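# Four arms lift the board onto the stand

## Task

Raise the board and set it on the stand so that all of its finials remain upright on it.

## Robot and tools

Robots: four Kinova Gen3 arms, arm1 to arm4, each with a five-finger right hand. Feet in the scene frame (metres): arm1 at (+0.479, +0.572, +0.747), arm2 at (-0.482, +0.571, +0.742), arm3 at (-0.479, -0.571, +0.762), arm4 at (+0.479, -0.569, +0.814). Arms 1 and 2 face toward -y, arms 3 and 4 toward +y. The tables below them are at z=+0.720. Each hand reaches about 1.06 m from its joint 1 axis.

Frames: one scene frame for everything, origin on the floor, +z up, metres. The hand point sits 0.045 m ahead of the palm. Its +z runs along the straightened fingers, +y out of the palm, +x across the palm away from the thumb. With joints 1, 3 and 5 at 0, joint 7 at 1.57 and fingers pointing down in front of the arm, the palm faces right and the thumb is on the foot side. A bracket on the little-finger side of the wrist sticks out up to 0.10 m and can strike things. The wrist camera is also on that side.

move: one action for any of arm1, arm2, arm3, arm4; each arm gets its own object. Inside it:
- joints: absolute targets by name. joint1_rad to joint7_rad in radians (limits: joints 1, 3, 5, 7 within ±6.283; joint2 ±2.249; joint4 ±2.579; joint6 ±2.099). Finger keys hand_little, hand_ring, hand_middle, hand_index, hand_thumb_bend: +1 straight/open, -1 curled/closed. hand_thumb_turn: +1 beside the palm, -1 in front of it, facing the fingers. Settings hand_force_limit (-1 to 1, about 0 to 10 N at the fingertip, 15 N for thumb motors) and hand_speed (-0.96 to 1; full speed from +0.48 up; the start value is -0.8).
- target: an absolute pose of the hand point, 7 numbers [x, y, z, qw, qx, qy, qz], scene frame, metres and unit quaternion, written the way the hand line prints it. The hand follows a straight line from its hand_target pose. speed is the top speed in m/s (0.002 to 0.5, default 0.25); rotation is capped at twice that value in rad/s. When target is used, joints may carry only the hand_ keys; anything else gets the call refused.
- min_time_s: 0.1 to 8 s, a lower bound on how long that arm's joint motions take.
- cameras: a list from arm1_cam_wrist to arm4_cam_wrist, cam_high, or "all"; [] gives none.
All parts start together. Hand paths in one action finish together and stop after 10 s; an action lasts 15 s at most. Paths ignore obstacles and other arms, the hand can lag, drift or overshoot speed (especially with a stretched arm), and an arm left out may still be pushing to an old target. A move with no action reports every robot in full plus all images.

wait: seconds from 0 to 10, optional cameras; commands nothing new. zoom_image: camera plus region [x0, y0, x1, y1] in pixels, top-left origin, at most 504 by 504, only for a camera from the newest images. show_instructions: shows the reference pages. finished_scene: ends the scene for good (scene 1); the board must stay placed without help.

Results: "move" lists robots that got a motion; "as last shown" marks an uncommanded robot whose status reads "not commanded". "pictures" gives image order. hand is the measured pose (can be off at long reach); hand_target is the pose the held joint targets would give. Done means within 1 cm and 2 degrees, joints within ±0.01 rad, fingers ±0.02. "off_target" is not a stop: the arm rests elsewhere and may still push. "time_out" makes a joint hold where it stopped. "joint command not followed" or "pose unreachable" means a safety check is holding the arm back; "not_followed" means the target was dropped. Joint velocities are rad/s; "within noise" means still. Joint torques are positive toward larger joint values. Flange force is the outside force on the hand in its own axes, noisy; "no reading" means no estimate. hand_stopped_by gives six words for little, ring, middle, index, thumb_bend, thumb_turn: moving, target, force, stalled or fault. The *_load_n values are fingertip forces in N, positive when pushed open; a lost grip shows as loads near 0. MOTOR HOT appears at 60 °C; at 75 °C an OVER-TEMPERATURE FAULT makes the arm sag, and keys marked limit_stop_at_motor_heat must be sent again.

Gripping: a motor moves only when its target changes by 0.002 or more, stops at the target or when closing load hits hand_force_limit, then locks. To grip tighter, raise hand_force_limit and send a more-closed target; to release, send a more-open one. Close at hand_speed -0.94 or below for a soft grip. Thumb in front plus fingers can wrap objects 0.035 to 0.065 m thick; handles down to 0.025 m; thumb tip against index pad can pinch light things up to about 0.08 m.

Faults: joint torque over 104.5 N m (joints 1 to 4) or 51.3 N m (5 to 7), or straying over 5 degrees from plan, stops that arm for 10 s and skips its remaining commands; resend targets afterwards. If a call is refused or a stop blocks it, later move, wait and finished_scene calls in the same reply are skipped.

Avoid: any hard press between two robots (it ends the scene), including closing fingers on another hand; the safety check may react late and lets fingers meet. Arms keep pushing after contact, so back away with a new command. Do not let the board or finials fall, drop even slightly, get released while moving, or leave the work area. No slams, hard hits on fixed or heavy objects, or overloaded fingers. Loose objects may get an occasional small shove. The scene keeps running during your thinking with the last command held.

Each tool is called after "Emit:" as name([rows], argument=value, ...), one row to a line, values as JSON.

Reference images:

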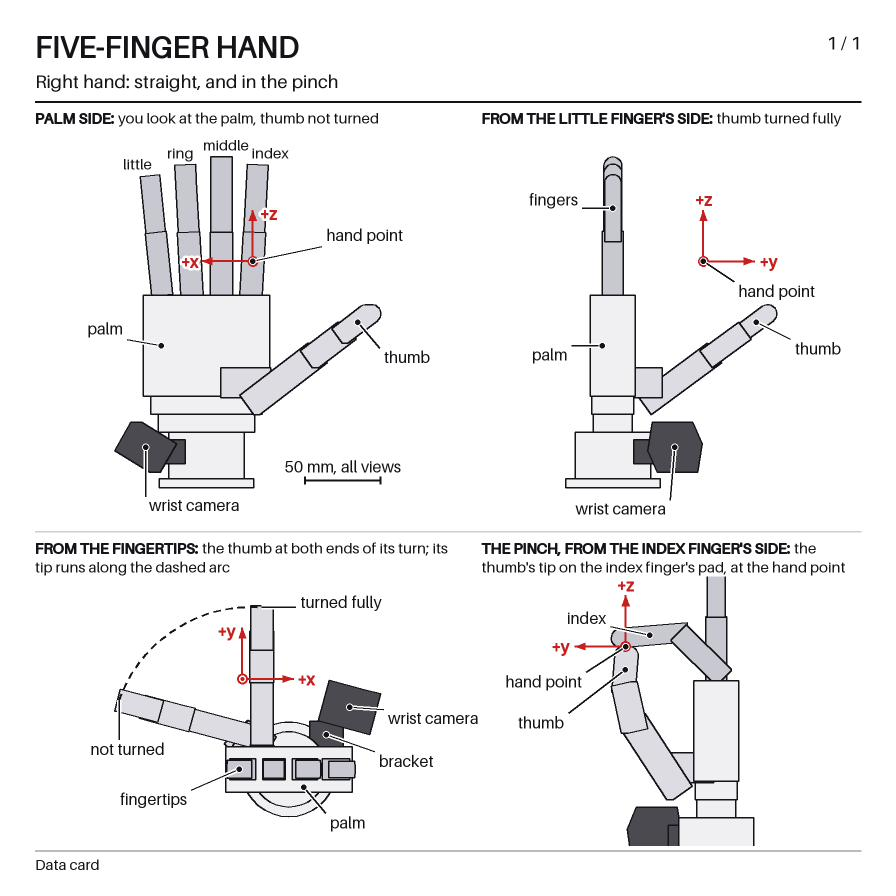

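## Session

Emit:
move()

Scene clock: 0.00 s.
Joint torques (N m): no reading
Motor temperatures (°C): arm1=[35 35 29 32 42 44 46] | arm2=[33 35 29 30 44 38 43] | arm3=[36 29 32 33 42 44 39] | arm4=[32 36 31 29 45 35 44]
Flange force (N): no reading
Joint velocities: within noise
arm1.joint_positions: joint1_rad=+0.751 joint2_rad=-0.494 joint3_rad=-0.081 joint4_rad=+1.470 joint5_rad=-0.022 joint6_rad=+1.992 joint7_rad=-2.120 hand_little=+1.000 hand_ring=+1.000 hand_middle=+1.000 hand_index=+1.000 hand_thumb_turn=+1.000 hand_thumb_bend=+1.000 hand_force_limit=+0.000 hand_speed=-0.800
arm1.joint_status: not commanded
arm1.hand_stopped_by: target,target,target,target,target,target
arm1.little_load_n: 0.0
arm1.ring_load_n: 0.0
arm1.middle_load_n: 0.0
arm1.index_load_n: 0.0
arm1.thumb_bend_load_n: 0.0
arm1.thumb_turn_load_n: 0.0
arm1.hand: x=+0.3798 y=+0.4239 z=+1.2692 quat_wxyz=(-0.047, -0.985, -0.154, +0.067) (m; scene frame)
arm1.hand_target: x=+0.3798 y=+0.4239 z=+1.2692 quat_wxyz=(-0.047, -0.985, -0.154, +0.067) (m; scene frame)
arm1.hand_status: not commanded
arm2.joint_positions: joint1_rad=+0.807 joint2_rad=-0.445 joint3_rad=-0.117 joint4_rad=+1.482 joint5_rad=+0.006 joint6_rad=+1.955 joint7_rad=-2.047 hand_little=+1.000 hand_ring=+1.000 hand_middle=+1.000 hand_index=+1.000 hand_thumb_turn=+1.000 hand_thumb_bend=+1.000 hand_force_limit=+0.000 hand_speed=-0.800
arm2.joint_status: not commanded
arm2.hand_stopped_by: target,target,target,target,target,target
arm2.little_load_n: -0.5
arm2.ring_load_n: 0.0
arm2.middle_load_n: 0.0
arm2.index_load_n: 0.0
arm2.thumb_bend_load_n: 0.5
arm2.thumb_turn_load_n: 0.0
arm2.hand: x=-0.5853 y=+0.4064 z=+1.2539 quat_wxyz=(-0.027, -0.975, -0.211, +0.071) (m; scene frame)
arm2.hand_target: x=-0.5853 y=+0.4064 z=+1.2539 quat_wxyz=(-0.027, -0.975, -0.211, +0.071) (m; scene frame)
arm2.hand_status: not commanded
arm3.joint_positions: joint1_rad=-0.297 joint2_rad=-0.393 joint3_rad=-0.041 joint4_rad=+1.573 joint5_rad=-0.053 joint6_rad=+1.979 joint7_rad=-1.660 hand_little=+1.000 hand_ring=+1.000 hand_middle=+1.000 hand_index=+1.000 hand_thumb_turn=+1.000 hand_thumb_bend=+1.000 hand_force_limit=+0.000 hand_speed=-0.800
arm3.joint_status: not commanded
arm3.hand_stopped_by: target,target,target,target,target,target
arm3.little_load_n: 0.0
arm3.ring_load_n: 0.0
arm3.middle_load_n: 0.0
arm3.index_load_n: 0.5
arm3.thumb_bend_load_n: 0.0
arm3.thumb_turn_load_n: 0.0
arm3.hand: x=-0.5880 y=-0.4439 z=+1.2343 quat_wxyz=(+0.016, +0.808, -0.589, +0.000) (m; scene frame)
arm3.hand_target: x=-0.5880 y=-0.4439 z=+1.2343 quat_wxyz=(+0.016, +0.808, -0.589, +0.000) (m; scene frame)
arm3.hand_status: not commanded
arm4.joint_positions: joint1_rad=-0.296 joint2_rad=-0.405 joint3_rad=-0.095 joint4_rad=+1.498 joint5_rad=+0.012 joint6_rad=+1.950 joint7_rad=-2.053 hand_little=+1.000 hand_ring=+1.000 hand_middle=+1.000 hand_index=+1.000 hand_thumb_turn=+1.000 hand_thumb_bend=+1.000 hand_force_limit=+0.000 hand_speed=-0.800
arm4.joint_status: not commanded
arm4.hand_stopped_by: target,target,target,target,target,target
arm4.little_load_n: 0.0
arm4.ring_load_n: 0.0
arm4.middle_load_n: 0.0
arm4.index_load_n: 0.0
arm4.thumb_bend_load_n: 0.0
arm4.thumb_turn_load_n: 0.0
arm4.hand: x=+0.3787 y=-0.3976 z=+1.3139 quat_wxyz=(-0.039, +0.688, -0.724, -0.040) (m; scene frame)
arm4.hand_target: x=+0.3787 y=-0.3976 z=+1.3139 quat_wxyz=(-0.039, +0.688, -0.724, -0.040) (m; scene frame)
arm4.hand_status: not commanded
pictures: arm1_cam_wrist, arm2_cam_wrist, arm3_cam_wrist, arm4_cam_wrist, cam_high

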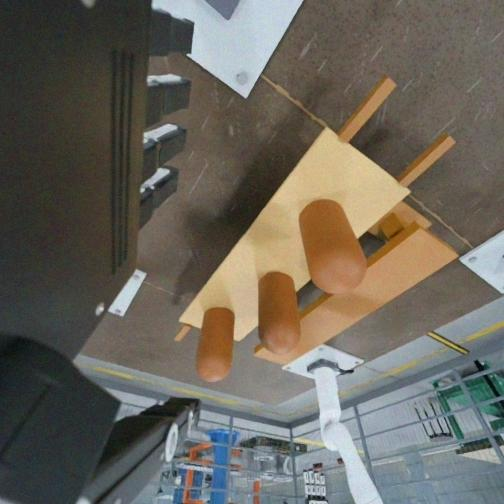

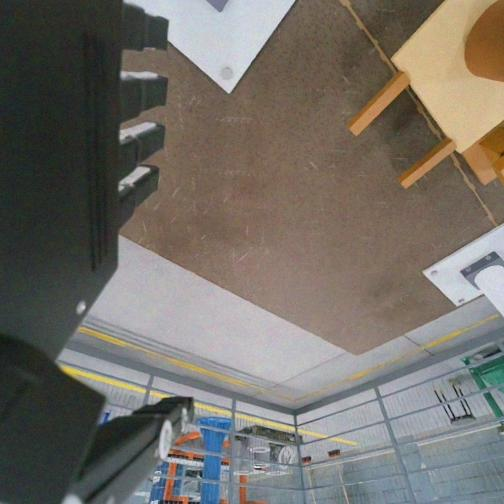

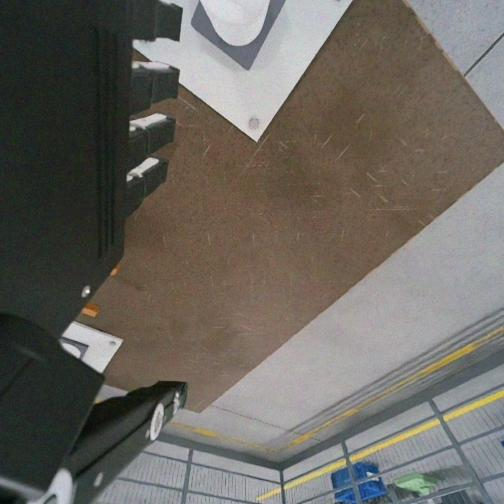

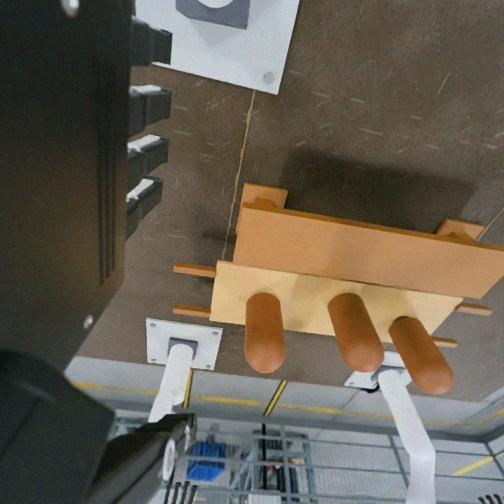

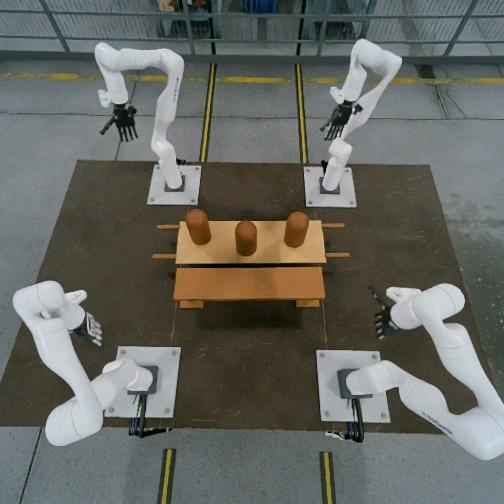

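Emit:
zoom_image(camera="cam_high", region=[140, 190, 360, 330])

Emit:
zoom_image(camera="arm4_cam_wrist", region=[150, 160, 504, 420])

Emit:
zoom_image(camera="arm1_cam_wrist", region=[150, 60, 480, 400])

Scaled by 2.291 from the camera's image (finer frame: 720x720).

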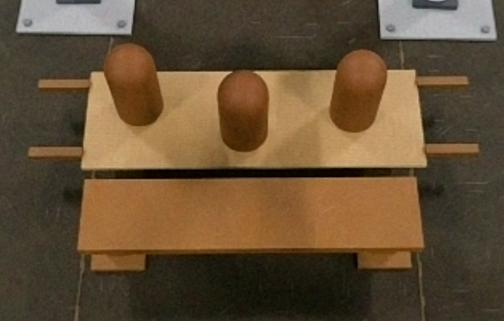

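Scaled by 1.424 from the camera's image (finer frame: 720x720).

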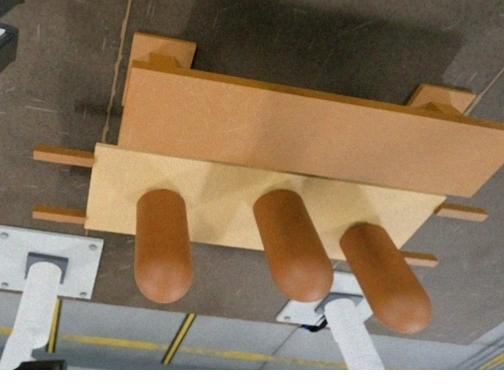

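Scaled by 1.482 from the camera's image (finer frame: 720x720).

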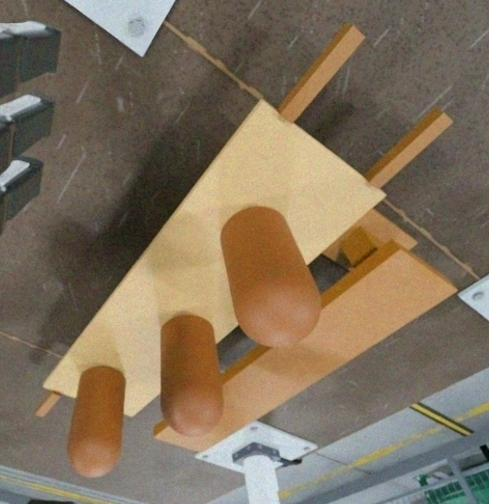

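Emit:
move(arm1={"target":[0.42,0.30,1.15,0,1,0,0],"joints":{"hand_thumb_turn":-1}}, arm2={"target":[-0.475,0.30,1.15,0,1,0,0],"joints":{"hand_thumb_turn":-1}}, arm3={"target":[-0.415,-0.10,1.15,0,0,1,0],"joints":{"hand_thumb_turn":-1}}, arm4={"target":[0.475,-0.10,1.15,0,0,1,0],"joints":{"hand_thumb_turn":-1}}, cameras=["all"])

Scene clock: 17.63 s.
Joint torques (N m): arm1=[-0.5 -0.99 0.74 -10.26 -0.07 0.58 -0.12] | arm2=[-1.61 1.28 2.16 -8.04 0.39 -0.06 0.35] | arm3=[-1.4 -12.15 0.67 -6.8 0.5 -0.01 -0.06] | arm4=[0.34 -12.85 -0.42 -8.34 0.04 0.01 -0.23]
Motor temperatures (°C): arm1=[34 35 29 31 42 44 46] | arm2=[33 35 29 30 44 38 43] | arm3=[36 29 32 33 42 44 39] | arm4=[32 36 31 29 45 35 44]
Flange force (N): arm1=[-1.2 -5.8 9.4] | arm2=[1.9 3.1 1.2] | arm3=[-3.0 3.8 -3.9] | arm4=[-0.3 -0.1 0.5]
move: arm1 done; arm2 done; arm3 done; arm4 done
Joint velocities: within noise
arm1.joint_positions: joint1_rad=+0.948 joint2_rad=-0.302 joint3_rad=-0.641 joint4_rad=+1.696 joint5_rad=-0.172 joint6_rad=+1.683 joint7_rad=-2.788 hand_little=+1.000 hand_ring=+1.000 hand_middle=+1.000 hand_index=+1.000 hand_thumb_turn=-1.000 hand_thumb_bend=+1.000 hand_force_limit=+0.000 hand_speed=-0.800
arm1.joint_status: all done
arm1.hand_stopped_by: target,target,target,target,target,target
arm1.little_load_n: 0.0
arm1.ring_load_n: 0.0
arm1.middle_load_n: 0.0
arm1.index_load_n: 0.0
arm1.thumb_bend_load_n: 0.0
arm1.thumb_turn_load_n: 0.5
arm1.hand: x=+0.4200 y=+0.3000 z=+1.1500 quat_wxyz=(+0.000, -1.000, +0.000, +0.000)
arm1.hand_target: x=+0.4200 y=+0.3000 z=+1.1500 quat_wxyz=(+0.000, -1.000, +0.000, +0.000)
arm1.hand_status: done (0.000 m and 0.0 deg from the pose sent, 0.177 m and 20.1 deg at the start)
arm2.joint_positions: joint1_rad=+1.093 joint2_rad=-0.378 joint3_rad=-0.810 joint4_rad=+1.672 joint5_rad=-0.267 joint6_rad=+1.730 joint7_rad=-2.897 hand_little=+1.000 hand_ring=+1.000 hand_middle=+1.000 hand_index=+1.000 hand_thumb_turn=-1.000 hand_thumb_bend=+1.000 hand_force_limit=+0.000 hand_speed=-0.800
arm2.joint_status: all done
arm2.hand_stopped_by: target,target,target,target,target,target
arm2.little_load_n: 0.0
arm2.ring_load_n: 0.0
arm2.middle_load_n: 0.0
arm2.index_load_n: 0.0
arm2.thumb_bend_load_n: 0.0
arm2.thumb_turn_load_n: 0.0
arm2.hand: x=-0.4750 y=+0.3000 z=+1.1500 quat_wxyz=(+0.000, -1.000, +0.000, +0.000)
arm2.hand_target: x=-0.4750 y=+0.3000 z=+1.1500 quat_wxyz=(+0.000, -1.000, +0.000, +0.000)
arm2.hand_status: done (0.000 m and 0.0 deg from the pose sent, 0.185 m and 25.9 deg at the start)
arm3.joint_positions: joint1_rad=+0.001 joint2_rad=+0.237 joint3_rad=+0.099 joint4_rad=+1.286 joint5_rad=-0.027 joint6_rad=+1.622 joint7_rad=-3.091 hand_little=+1.000 hand_ring=+1.000 hand_middle=+1.000 hand_index=+1.000 hand_thumb_turn=-1.000 hand_thumb_bend=+1.000 hand_force_limit=+0.000 hand_speed=-0.800
arm3.joint_status: all done
arm3.hand_stopped_by: target,target,target,target,target,target
arm3.little_load_n: 0.0
arm3.ring_load_n: 0.0
arm3.middle_load_n: 0.0
arm3.index_load_n: 0.0
arm3.thumb_bend_load_n: 0.0
arm3.thumb_turn_load_n: 0.0
arm3.hand: x=-0.4150 y=-0.1000 z=+1.1500 quat_wxyz=(+0.000, +0.000, -1.000, +0.000)
arm3.hand_target: x=-0.4150 y=-0.1000 z=+1.1500 quat_wxyz=(+0.000, +0.000, -1.000, +0.000)
arm3.hand_status: done (0.000 m and 0.0 deg from the pose sent, 0.394 m and 107.9 deg at the start)
arm4.joint_positions: joint1_rad=-0.057 joint2_rad=+0.240 joint3_rad=-0.049 joint4_rad=+1.447 joint5_rad=+0.012 joint6_rad=+1.458 joint7_rad=-3.300 hand_little=+1.000 hand_ring=+1.000 hand_middle=+1.000 hand_index=+1.000 hand_thumb_turn=-1.000 hand_thumb_bend=+1.000 hand_force_limit=+0.000 hand_speed=-0.800
arm4.joint_status: all done
arm4.hand_stopped_by: target,target,target,target,target,target
arm4.little_load_n: 0.0
arm4.ring_load_n: 0.0
arm4.middle_load_n: 0.0
arm4.index_load_n: 0.0
arm4.thumb_bend_load_n: 0.0
arm4.thumb_turn_load_n: 0.0
arm4.hand: x=+0.4750 y=-0.1000 z=+1.1500 quat_wxyz=(+0.000, +0.000, -1.000, +0.000)
arm4.hand_target: x=+0.4750 y=-0.1000 z=+1.1500 quat_wxyz=(+0.000, +0.000, -1.000, +0.000)
arm4.hand_status: done (0.000 m and 0.0 deg from the pose sent, 0.353 m and 87.3 deg at the start)
pictures: arm1_cam_wrist, arm2_cam_wrist, arm3_cam_wrist, arm4_cam_wrist, cam_high
arm1_cam_wrist: T_world_to_cam=[[0.28708, -0.95684, -0.04518, 0.22323], [-0.8091, -0.26746, 0.52328, -0.18025], [-0.51278, -0.11367, -0.85096, 1.34311]] pos_world=[0.4788, 0.31805, 1.24734]
arm2_cam_wrist: T_world_to_cam=[[0.26959, -0.96279, 0.01888, 0.39926], [-0.81484, -0.21762, 0.53729, -0.94606], [-0.51319, -0.16023, -0.84319, 0.88479]] pos_world=[-0.42446, 0.32029, 1.24682]
arm3_cam_wrist: T_world_to_cam=[[-0.29964, 0.95404, -0.00377, -0.02024], [0.79843, 0.25293, 0.54639, -0.28132], [0.52223, 0.16071, -0.83752, 1.31333]] pos_world=[-0.46731, -0.12061, 1.25358]
arm4_cam_wrist: T_world_to_cam=[[-0.26281, 0.96434, 0.03141, 0.18672], [0.83977, 0.21259, 0.49959, -0.94652], [0.4751, 0.15768, -0.86569, 0.90126]] pos_world=[0.41575, -0.12095, 1.24722]

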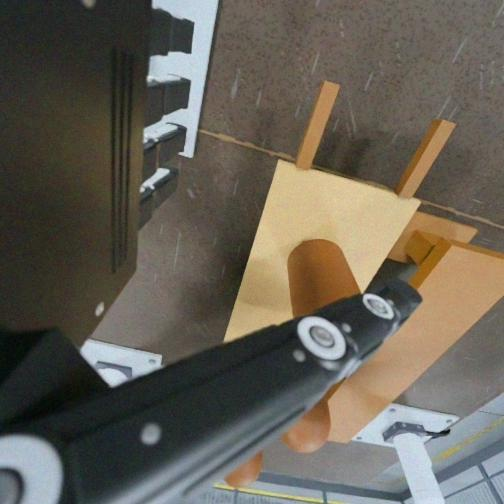

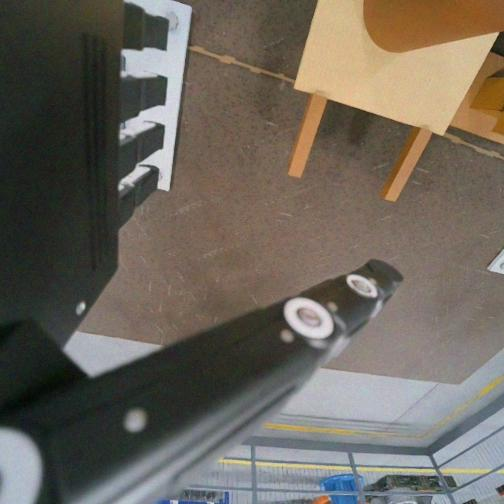

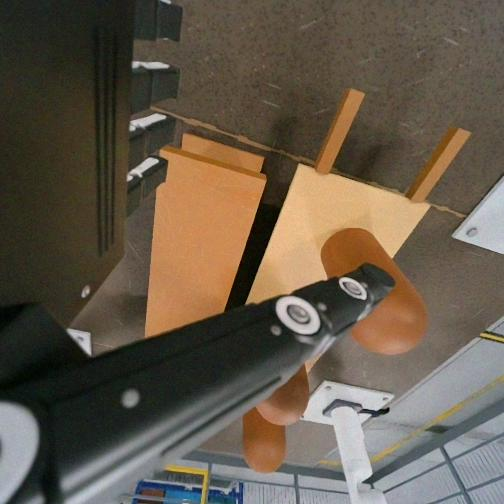

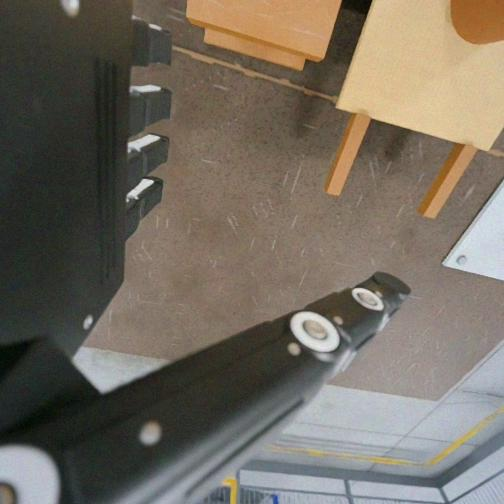

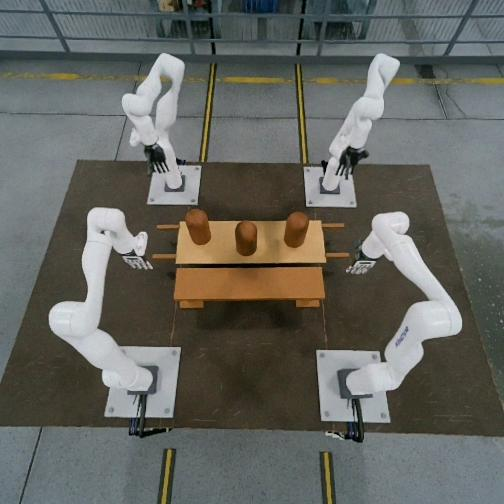

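Emit:
zoom_image(camera="arm1_cam_wrist", region=[220, 60, 480, 320])

Emit:
zoom_image(camera="arm2_cam_wrist", region=[250, 0, 504, 254])

Emit:
zoom_image(camera="arm3_cam_wrist", region=[140, 70, 490, 350])

Emit:
zoom_image(camera="arm4_cam_wrist", region=[180, 0, 504, 250])

Emit:
zoom_image(camera="cam_high", region=[290, 200, 370, 310])

Emit:
zoom_image(camera="cam_high", region=[140, 200, 220, 310])

Scaled by 1.938 from the camera's image (finer frame: 720x720).

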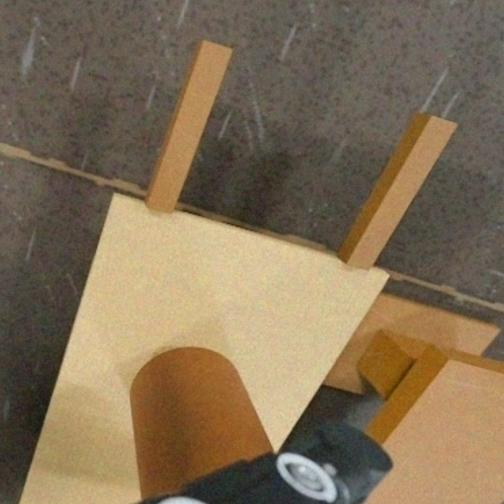

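Scaled by 1.984 from the camera's image (finer frame: 720x720).

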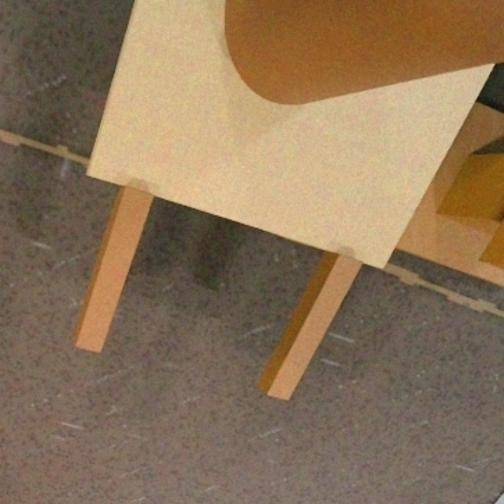

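Scaled by 1.440 from the camera's image (finer frame: 720x720).

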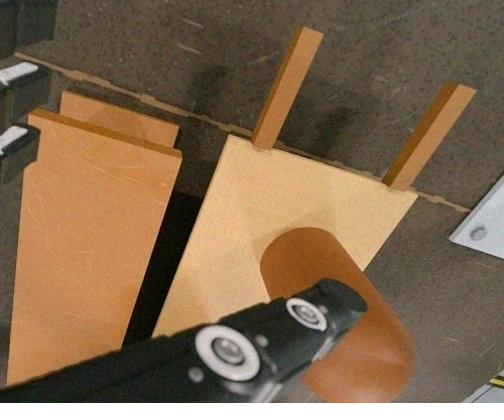

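Scaled by 1.556 from the camera's image (finer frame: 720x720).

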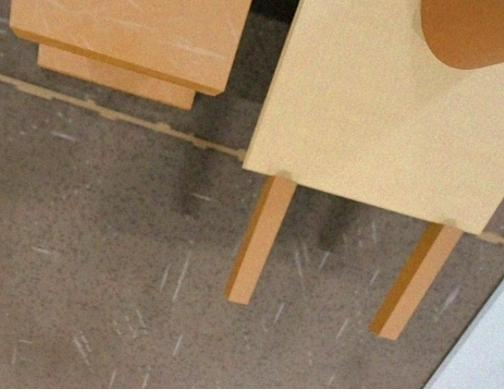

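Scaled by 4.582 from the camera's image (finer frame: 720x720).

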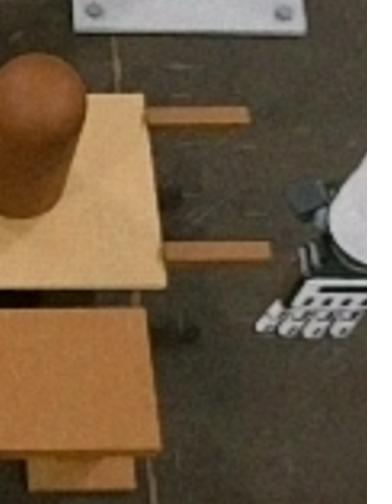

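Scaled by 4.582 from the camera's image (finer frame: 720x720).

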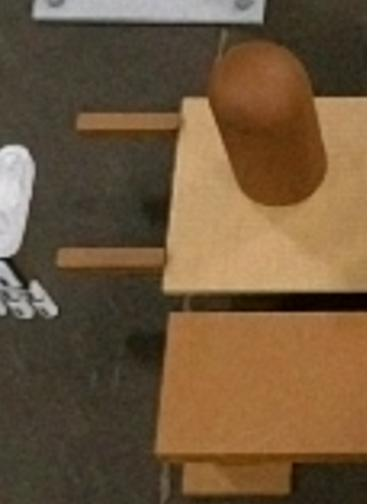

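Emit:
move(arm1={"target":[0.432,0.2035,0.95,0,0.99988,0.0157,0],"speed":0.15,"joints":{"hand_thumb_bend":0.7}}, arm2={"target":[-0.495,0.1845,0.95,0,0.99988,0.0157,0],"speed":0.15,"joints":{"hand_thumb_bend":0.7}}, arm3={"target":[-0.419,0.0515,0.95,0,-0.0157,0.99988,0],"speed":0.15,"joints":{"hand_thumb_bend":0.7}}, arm4={"target":[0.478,0.0855,0.95,0,-0.0157,0.99988,0],"speed":0.15,"joints":{"hand_thumb_bend":0.7}}, cameras=["all"])

Scene clock: 24.50 s.
Joint torques (N m): arm1=[-0.6 -7.36 -1.59 -8.99 -0.08 0.57 -0.16] | arm2=[-1.71 -8.06 -2.19 -6.95 0.43 -0.01 0.35] | arm3=[-1.39 -19.11 1.09 -6.37 0.5 0.01 -0.06] | arm4=[0.3 -21.12 -0.26 -7.69 0.05 0.03 -0.2]
Motor temperatures (°C): arm1=[34 35 29 31 42 44 46] | arm2=[33 34 29 30 44 38 43] | arm3=[36 29 32 33 42 44 39] | arm4=[32 36 31 30 45 35 44]
Flange force (N): arm1=[-1.7 -8.2 5.5] | arm2=[-4.3 -6.8 -2.7] | arm3=[-3.1 4.9 -2.1] | arm4=[0.2 -1.4 -0.3]
move: arm1 done; arm2 done; arm3 done; arm4 done
Joint velocities: within noise
arm1.joint_positions: joint1_rad=+0.773 joint2_rad=+0.199 joint3_rad=-0.982 joint4_rad=+2.038 joint5_rad=+0.208 joint6_rad=+1.002 joint7_rad=-3.377 hand_little=+1.000 hand_ring=+1.000 hand_middle=+1.000 hand_index=+1.000 hand_thumb_turn=-1.000 hand_thumb_bend=+0.700 hand_force_limit=+0.000 hand_speed=-0.800
arm1.joint_status: all done
arm1.hand_stopped_by: target,target,target,target,target,target
arm1.little_load_n: 0.0
arm1.ring_load_n: 0.0
arm1.middle_load_n: 0.0
arm1.index_load_n: 0.0
arm1.thumb_bend_load_n: 0.0
arm1.thumb_turn_load_n: 0.0
arm1.hand: x=+0.4320 y=+0.2035 z=+0.9500 quat_wxyz=(+0.000, -1.000, -0.016, +0.000)
arm1.hand_target: x=+0.4320 y=+0.2035 z=+0.9500 quat_wxyz=(+0.000, -1.000, -0.016, +0.000)
arm1.hand_status: done (0.000 m and 0.0 deg from the pose sent, 0.222 m and 1.8 deg at the start)
arm2.joint_positions: joint1_rad=+0.874 joint2_rad=+0.338 joint3_rad=-1.227 joint4_rad=+1.973 joint5_rad=+0.368 joint6_rad=+1.084 joint7_rad=-3.656 hand_little=+1.000 hand_ring=+1.000 hand_middle=+1.000 hand_index=+1.000 hand_thumb_turn=-1.000 hand_thumb_bend=+0.700 hand_force_limit=+0.000 hand_speed=-0.800
arm2.joint_status: all done
arm2.hand_stopped_by: target,target,target,target,target,target
arm2.little_load_n: 0.0
arm2.ring_load_n: 0.0
arm2.middle_load_n: 0.0
arm2.index_load_n: 0.0
arm2.thumb_bend_load_n: 0.0
arm2.thumb_turn_load_n: 0.0
arm2.hand: x=-0.4950 y=+0.1845 z=+0.9500 quat_wxyz=(+0.000, -1.000, -0.016, +0.000)
arm2.hand_target: x=-0.4950 y=+0.1845 z=+0.9500 quat_wxyz=(+0.000, -1.000, -0.016, +0.000)
arm2.hand_status: done (0.000 m and 0.0 deg from the pose sent, 0.232 m and 1.8 deg at the start)
arm3.joint_positions: joint1_rad=+0.019 joint2_rad=+0.684 joint3_rad=+0.079 joint4_rad=+1.222 joint5_rad=-0.057 joint6_rad=+1.241 joint7_rad=-3.057 hand_little=+1.000 hand_ring=+1.000 hand_middle=+1.000 hand_index=+1.000 hand_thumb_turn=-1.000 hand_thumb_bend=+0.700 hand_force_limit=+0.000 hand_speed=-0.800
arm3.joint_status: all done
arm3.hand_stopped_by: target,target,target,target,target,target
arm3.little_load_n: -0.5
arm3.ring_load_n: 0.0
arm3.middle_load_n: 0.0
arm3.index_load_n: 0.0
arm3.thumb_bend_load_n: 0.0
arm3.thumb_turn_load_n: 0.0
arm3.hand: x=-0.4190 y=+0.0515 z=+0.9500 quat_wxyz=(+0.000, +0.016, -1.000, +0.000)
arm3.hand_target: x=-0.4190 y=+0.0515 z=+0.9500 quat_wxyz=(+0.000, +0.016, -1.000, +0.000)
arm3.hand_status: done (0.000 m and 0.0 deg from the pose sent, 0.251 m and 1.8 deg at the start)
arm4.joint_positions: joint1_rad=-0.023 joint2_rad=+0.809 joint3_rad=-0.037 joint4_rad=+1.149 joint5_rad=+0.030 joint6_rad=+1.187 joint7_rad=-3.222 hand_little=+1.000 hand_ring=+1.000 hand_middle=+1.000 hand_index=+1.000 hand_thumb_turn=-1.000 hand_thumb_bend=+0.700 hand_force_limit=+0.000 hand_speed=-0.800
arm4.joint_status: all done
arm4.hand_stopped_by: target,target,target,target,target,target
arm4.little_load_n: 0.0
arm4.ring_load_n: 0.0
arm4.middle_load_n: 0.0
arm4.index_load_n: 0.0
arm4.thumb_bend_load_n: 0.0
arm4.thumb_turn_load_n: 0.0
arm4.hand: x=+0.4780 y=+0.0855 z=+0.9500 quat_wxyz=(+0.000, +0.016, -1.000, +0.000)
arm4.hand_target: x=+0.4780 y=+0.0855 z=+0.9500 quat_wxyz=(+0.000, +0.016, -1.000, +0.000)
arm4.hand_status: done (0.000 m and 0.0 deg from the pose sent, 0.273 m and 1.8 deg at the start)
pictures: arm1_cam_wrist, arm2_cam_wrist, arm3_cam_wrist, arm4_cam_wrist, cam_high
arm1_cam_wrist: T_world_to_cam=[[0.317, -0.94735, -0.04519, 0.10366], [-0.80031, -0.29275, 0.52326, -0.09031], [-0.50894, -0.1297, -0.85098, 1.16971]] pos_world=[0.49017, 0.22348, 1.04734]
arm2_cam_wrist: T_world_to_cam=[[0.29968, -0.95385, 0.01892, 0.31041], [-0.80755, -0.24306, 0.53738, -0.87181], [-0.50799, -0.17632, -0.84313, 0.69289]] pos_world=[-0.44509, 0.20635, 1.04682]
arm3_cam_wrist: T_world_to_cam=[[-0.32946, 0.94416, -0.00381, -0.17867], [0.7901, 0.2779, 0.54637, -0.21192], [0.51692, 0.177, -0.83754, 1.12052]] pos_world=[-0.47064, 0.02925, 1.05358]
arm4_cam_wrist: T_world_to_cam=[[-0.29303, 0.95559, 0.03136, 0.03016], [0.83264, 0.23893, 0.49963, -0.88745], [0.46995, 0.17252, -0.86567, 0.69862]] pos_world=[0.41945, 0.06269, 1.04722]

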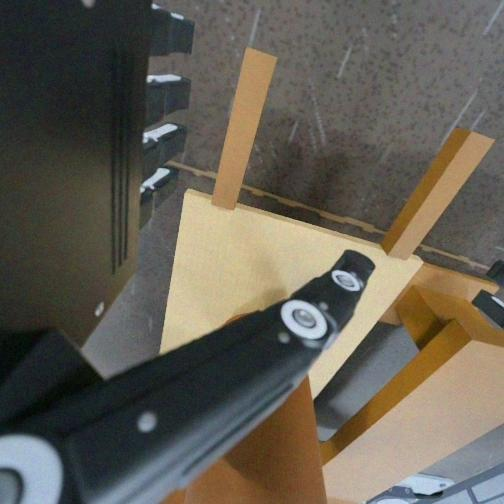

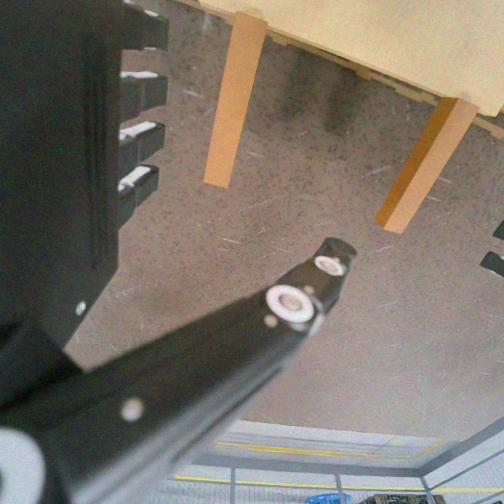

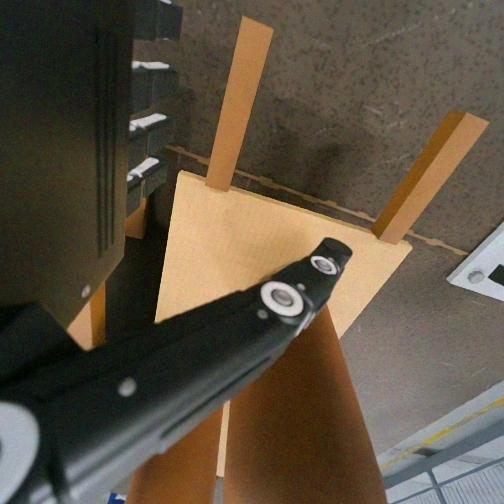

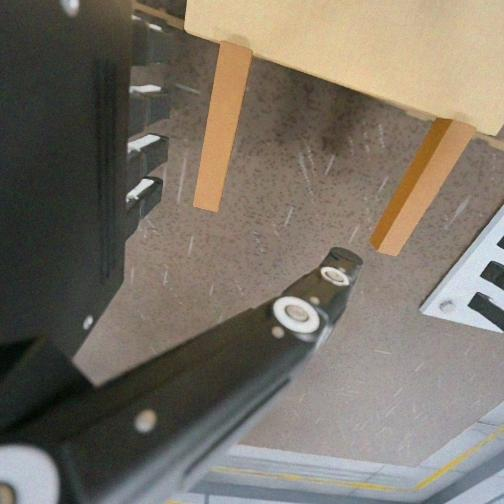

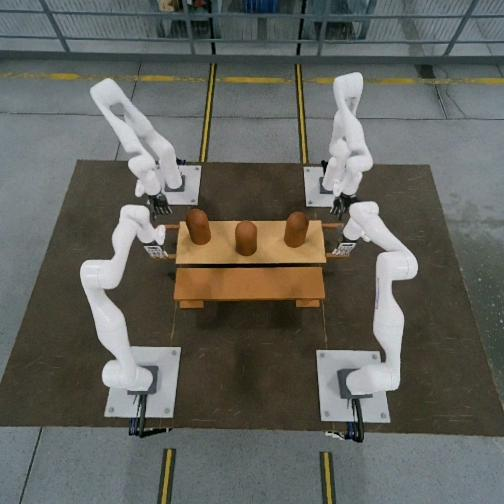

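Emit:
zoom_image(camera="arm1_cam_wrist", region=[190, 30, 500, 280])

Emit:
zoom_image(camera="arm2_cam_wrist", region=[190, 0, 500, 250])

Emit:
zoom_image(camera="arm3_cam_wrist", region=[180, 10, 490, 260])

Emit:
zoom_image(camera="arm4_cam_wrist", region=[180, 20, 490, 270])

Emit:
zoom_image(camera="cam_high", region=[290, 180, 400, 280])

Emit:
zoom_image(camera="cam_high", region=[110, 180, 220, 280])

Scaled by 1.626 from the camera's image (finer frame: 720x720).

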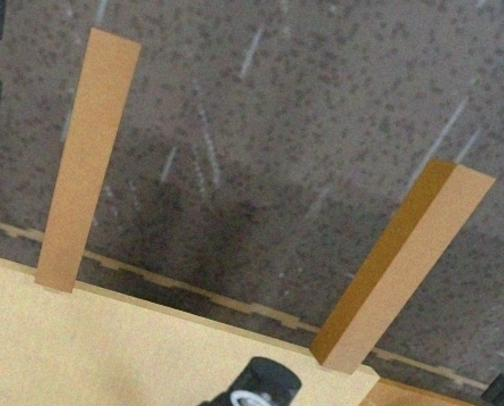

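Scaled by 1.626 from the camera's image (finer frame: 720x720).

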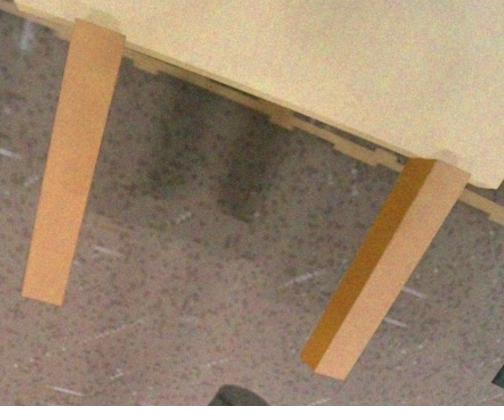

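Scaled by 1.626 from the camera's image (finer frame: 720x720).

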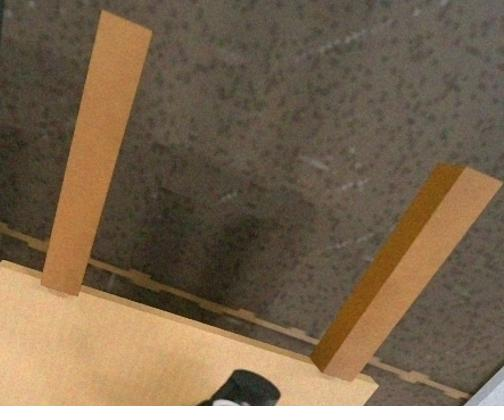

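Scaled by 1.626 from the camera's image (finer frame: 720x720).

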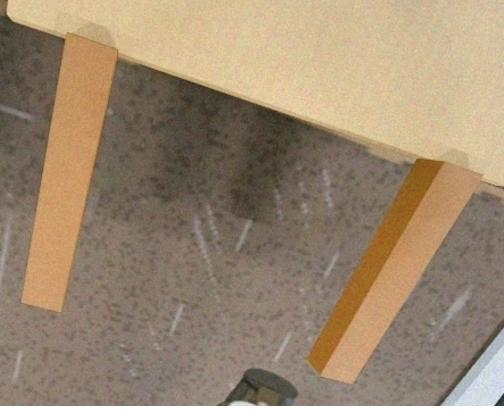

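Scaled by 4.582 from the camera's image (finer frame: 720x720).

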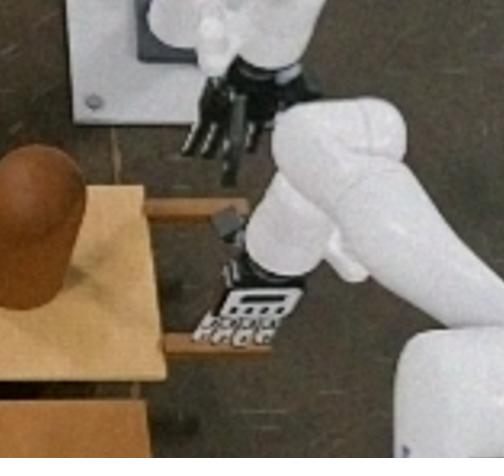

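Scaled by 4.582 from the camera's image (finer frame: 720x720).

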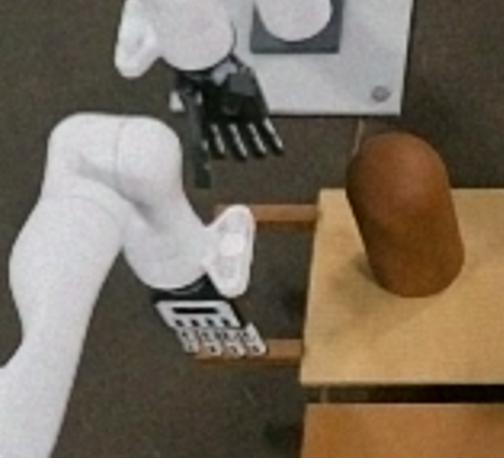

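Emit:
move(arm1={"target":[0.431,0.205,0.822,0,0.99988,0.0157,0],"speed":0.06}, arm2={"target":[-0.496,0.186,0.822,0,0.99988,0.0157,0],"speed":0.06}, arm3={"target":[-0.422,0.048,0.822,0,-0.0157,0.99988,0],"speed":0.06}, arm4={"target":[0.481,0.0805,0.822,0,-0.0157,0.99988,0],"speed":0.06}, cameras=["all"])

Scene clock: 32.23 s.
Joint torques (N m): arm1=[-0.53 -10.81 -2.28 -6.18 -0.06 0.58 -0.14] | arm2=[-1.7 -11.29 -2.67 -4.39 0.39 0.01 0.35] | arm3=[-1.38 -19.83 1.11 -5.15 0.51 -0.02 -0.03] | arm4=[0.27 -21.68 -0.33 -6.45 0.04 0.02 -0.23]
Motor temperatures (°C): arm1=[34 35 29 32 41 44 46] | arm2=[33 34 29 30 44 38 43] | arm3=[36 29 32 33 42 44 39] | arm4=[32 36 31 30 45 35 44]
Flange force (N): arm1=[-1.2 -8.0 4.3] | arm2=[-4.1 -2.4 -3.5] | arm3=[-3.1 4.8 -1.0] | arm4=[0.2 -1.2 -0.8]
move: arm1 done; arm2 done; arm3 done; arm4 done
Joint velocities: within noise
arm1.joint_positions: joint1_rad=+0.508 joint2_rad=+0.475 joint3_rad=-0.760 joint4_rad=+2.252 joint5_rad=+0.595 joint6_rad=+0.617 joint7_rad=-3.762 hand_little=+1.000 hand_ring=+1.000 hand_middle=+1.000 hand_index=+1.000 hand_thumb_turn=-1.000 hand_thumb_bend=+0.700 hand_force_limit=+0.000 hand_speed=-0.800
arm1.joint_status: not commanded
arm1.hand_stopped_by: target,target,target,target,target,target
arm1.little_load_n: 0.0
arm1.ring_load_n: 0.0
arm1.middle_load_n: 0.0
arm1.index_load_n: 0.0
arm1.thumb_bend_load_n: 0.0
arm1.thumb_turn_load_n: 0.0
arm1.hand: x=+0.4310 y=+0.2050 z=+0.8220 quat_wxyz=(+0.000, -1.000, -0.016, +0.000)
arm1.hand_target: x=+0.4310 y=+0.2050 z=+0.8220 quat_wxyz=(+0.000, -1.000, -0.016, +0.000)
arm1.hand_status: done (0.000 m and 0.0 deg from the pose sent, 0.128 m and 0.0 deg at the start)
arm2.joint_positions: joint1_rad=+0.607 joint2_rad=+0.570 joint3_rad=-0.958 joint4_rad=+2.186 joint5_rad=+0.719 joint6_rad=+0.746 joint7_rad=-3.984 hand_little=+1.000 hand_ring=+1.000 hand_middle=+1.000 hand_index=+1.000 hand_thumb_turn=-1.000 hand_thumb_bend=+0.700 hand_force_limit=+0.000 hand_speed=-0.800
arm2.joint_status: not commanded
arm2.hand_stopped_by: target,target,target,target,target,target
arm2.little_load_n: 0.0
arm2.ring_load_n: 0.0
arm2.middle_load_n: 0.0
arm2.index_load_n: 0.0
arm2.thumb_bend_load_n: 0.0
arm2.thumb_turn_load_n: 0.0
arm2.hand: x=-0.4960 y=+0.1860 z=+0.8220 quat_wxyz=(+0.000, -1.000, -0.016, +0.000)
arm2.hand_target: x=-0.4960 y=+0.1860 z=+0.8220 quat_wxyz=(+0.000, -1.000, -0.016, +0.000)
arm2.hand_status: done (0.000 m and 0.0 deg from the pose sent, 0.128 m and 0.0 deg at the start)
arm3.joint_positions: joint1_rad=+0.019 joint2_rad=+0.824 joint3_rad=+0.064 joint4_rad=+1.400 joint5_rad=-0.063 joint6_rad=+0.923 joint7_rad=-3.055 hand_little=+1.000 hand_ring=+1.000 hand_middle=+1.000 hand_index=+1.000 hand_thumb_turn=-1.000 hand_thumb_bend=+0.700 hand_force_limit=+0.000 hand_speed=-0.800
arm3.joint_status: not commanded
arm3.hand_stopped_by: target,target,target,target,target,target
arm3.little_load_n: 0.0
arm3.ring_load_n: 0.0
arm3.middle_load_n: 0.0
arm3.index_load_n: 0.0
arm3.thumb_bend_load_n: 0.0
arm3.thumb_turn_load_n: 0.0
arm3.hand: x=-0.4220 y=+0.0480 z=+0.8220 quat_wxyz=(+0.000, +0.016, -1.000, +0.000)
arm3.hand_target: x=-0.4220 y=+0.0480 z=+0.8220 quat_wxyz=(+0.000, +0.016, -1.000, +0.000)
arm3.hand_status: done (0.000 m and 0.0 deg from the pose sent, 0.128 m and 0.0 deg at the start)
arm4.joint_positions: joint1_rad=-0.017 joint2_rad=+0.961 joint3_rad=-0.038 joint4_rad=+1.287 joint5_rad=+0.041 joint6_rad=+0.897 joint7_rad=-3.226 hand_little=+1.000 hand_ring=+1.000 hand_middle=+1.000 hand_index=+1.000 hand_thumb_turn=-1.000 hand_thumb_bend=+0.700 hand_force_limit=+0.000 hand_speed=-0.800
arm4.joint_status: not commanded
arm4.hand_stopped_by: target,target,target,target,target,target
arm4.little_load_n: 0.0
arm4.ring_load_n: 0.0
arm4.middle_load_n: 0.0
arm4.index_load_n: 0.0
arm4.thumb_bend_load_n: 0.0
arm4.thumb_turn_load_n: 0.0
arm4.hand: x=+0.4810 y=+0.0805 z=+0.8220 quat_wxyz=(+0.000, +0.016, -1.000, +0.000)
arm4.hand_target: x=+0.4810 y=+0.0805 z=+0.8220 quat_wxyz=(+0.000, +0.016, -1.000, +0.000)
arm4.hand_status: done (0.000 m and 0.0 deg from the pose sent, 0.128 m and 0.0 deg at the start)
pictures: arm1_cam_wrist, arm2_cam_wrist, arm3_cam_wrist, arm4_cam_wrist, cam_high
arm1_cam_wrist: T_world_to_cam=[[0.31692, -0.94737, -0.04525, 0.09971], [-0.80034, -0.29273, 0.52323, -0.02367], [-0.50894, -0.12961, -0.85099, 1.06046]] pos_world=[0.48917, 0.22498, 0.91934]
arm2_cam_wrist: T_world_to_cam=[[0.29966, -0.95386, 0.01893, 0.31454], [-0.80756, -0.24303, 0.53738, -0.80348], [-0.50799, -0.17632, -0.84313, 0.58472]] pos_world=[-0.44609, 0.20785, 0.91882]
arm3_cam_wrist: T_world_to_cam=[[-0.32944, 0.94417, -0.00383, -0.17681], [0.79006, 0.27788, 0.54643, -0.13872], [0.51699, 0.17699, -0.83749, 1.01548]] pos_world=[-0.47364, 0.02575, 0.92558]
arm4_cam_wrist: T_world_to_cam=[[-0.29302, 0.95559, 0.0314, 0.03979], [0.83269, 0.23892, 0.49956, -0.82476], [0.46987, 0.17253, -0.86571, 0.58733]] pos_world=[0.42245, 0.05769, 0.91922]

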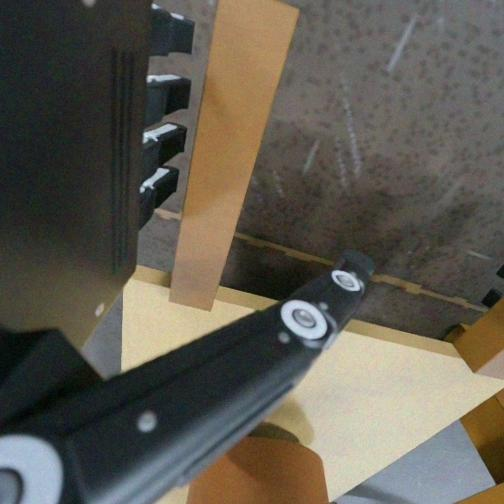

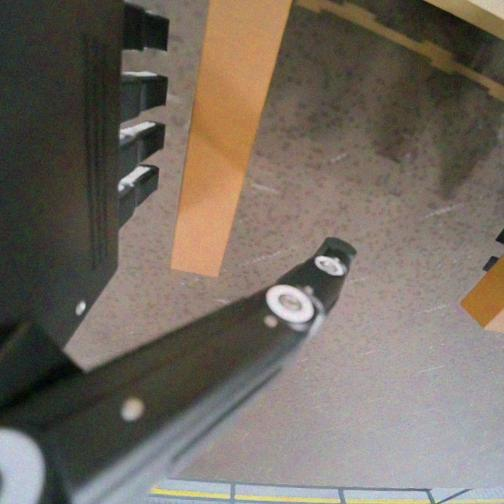

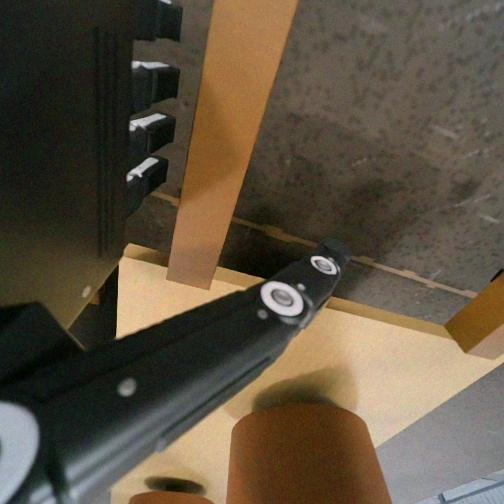

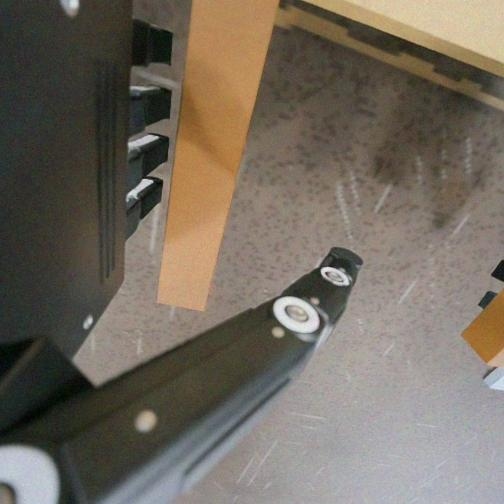

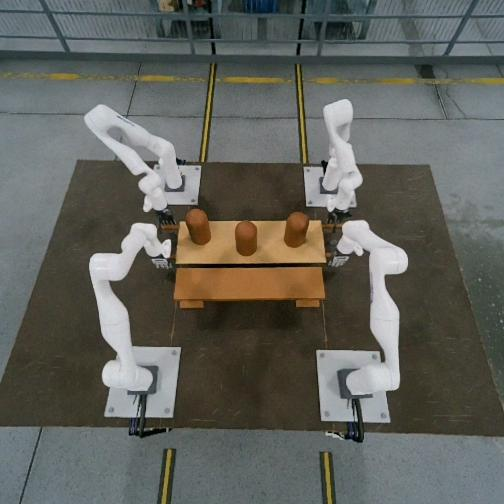

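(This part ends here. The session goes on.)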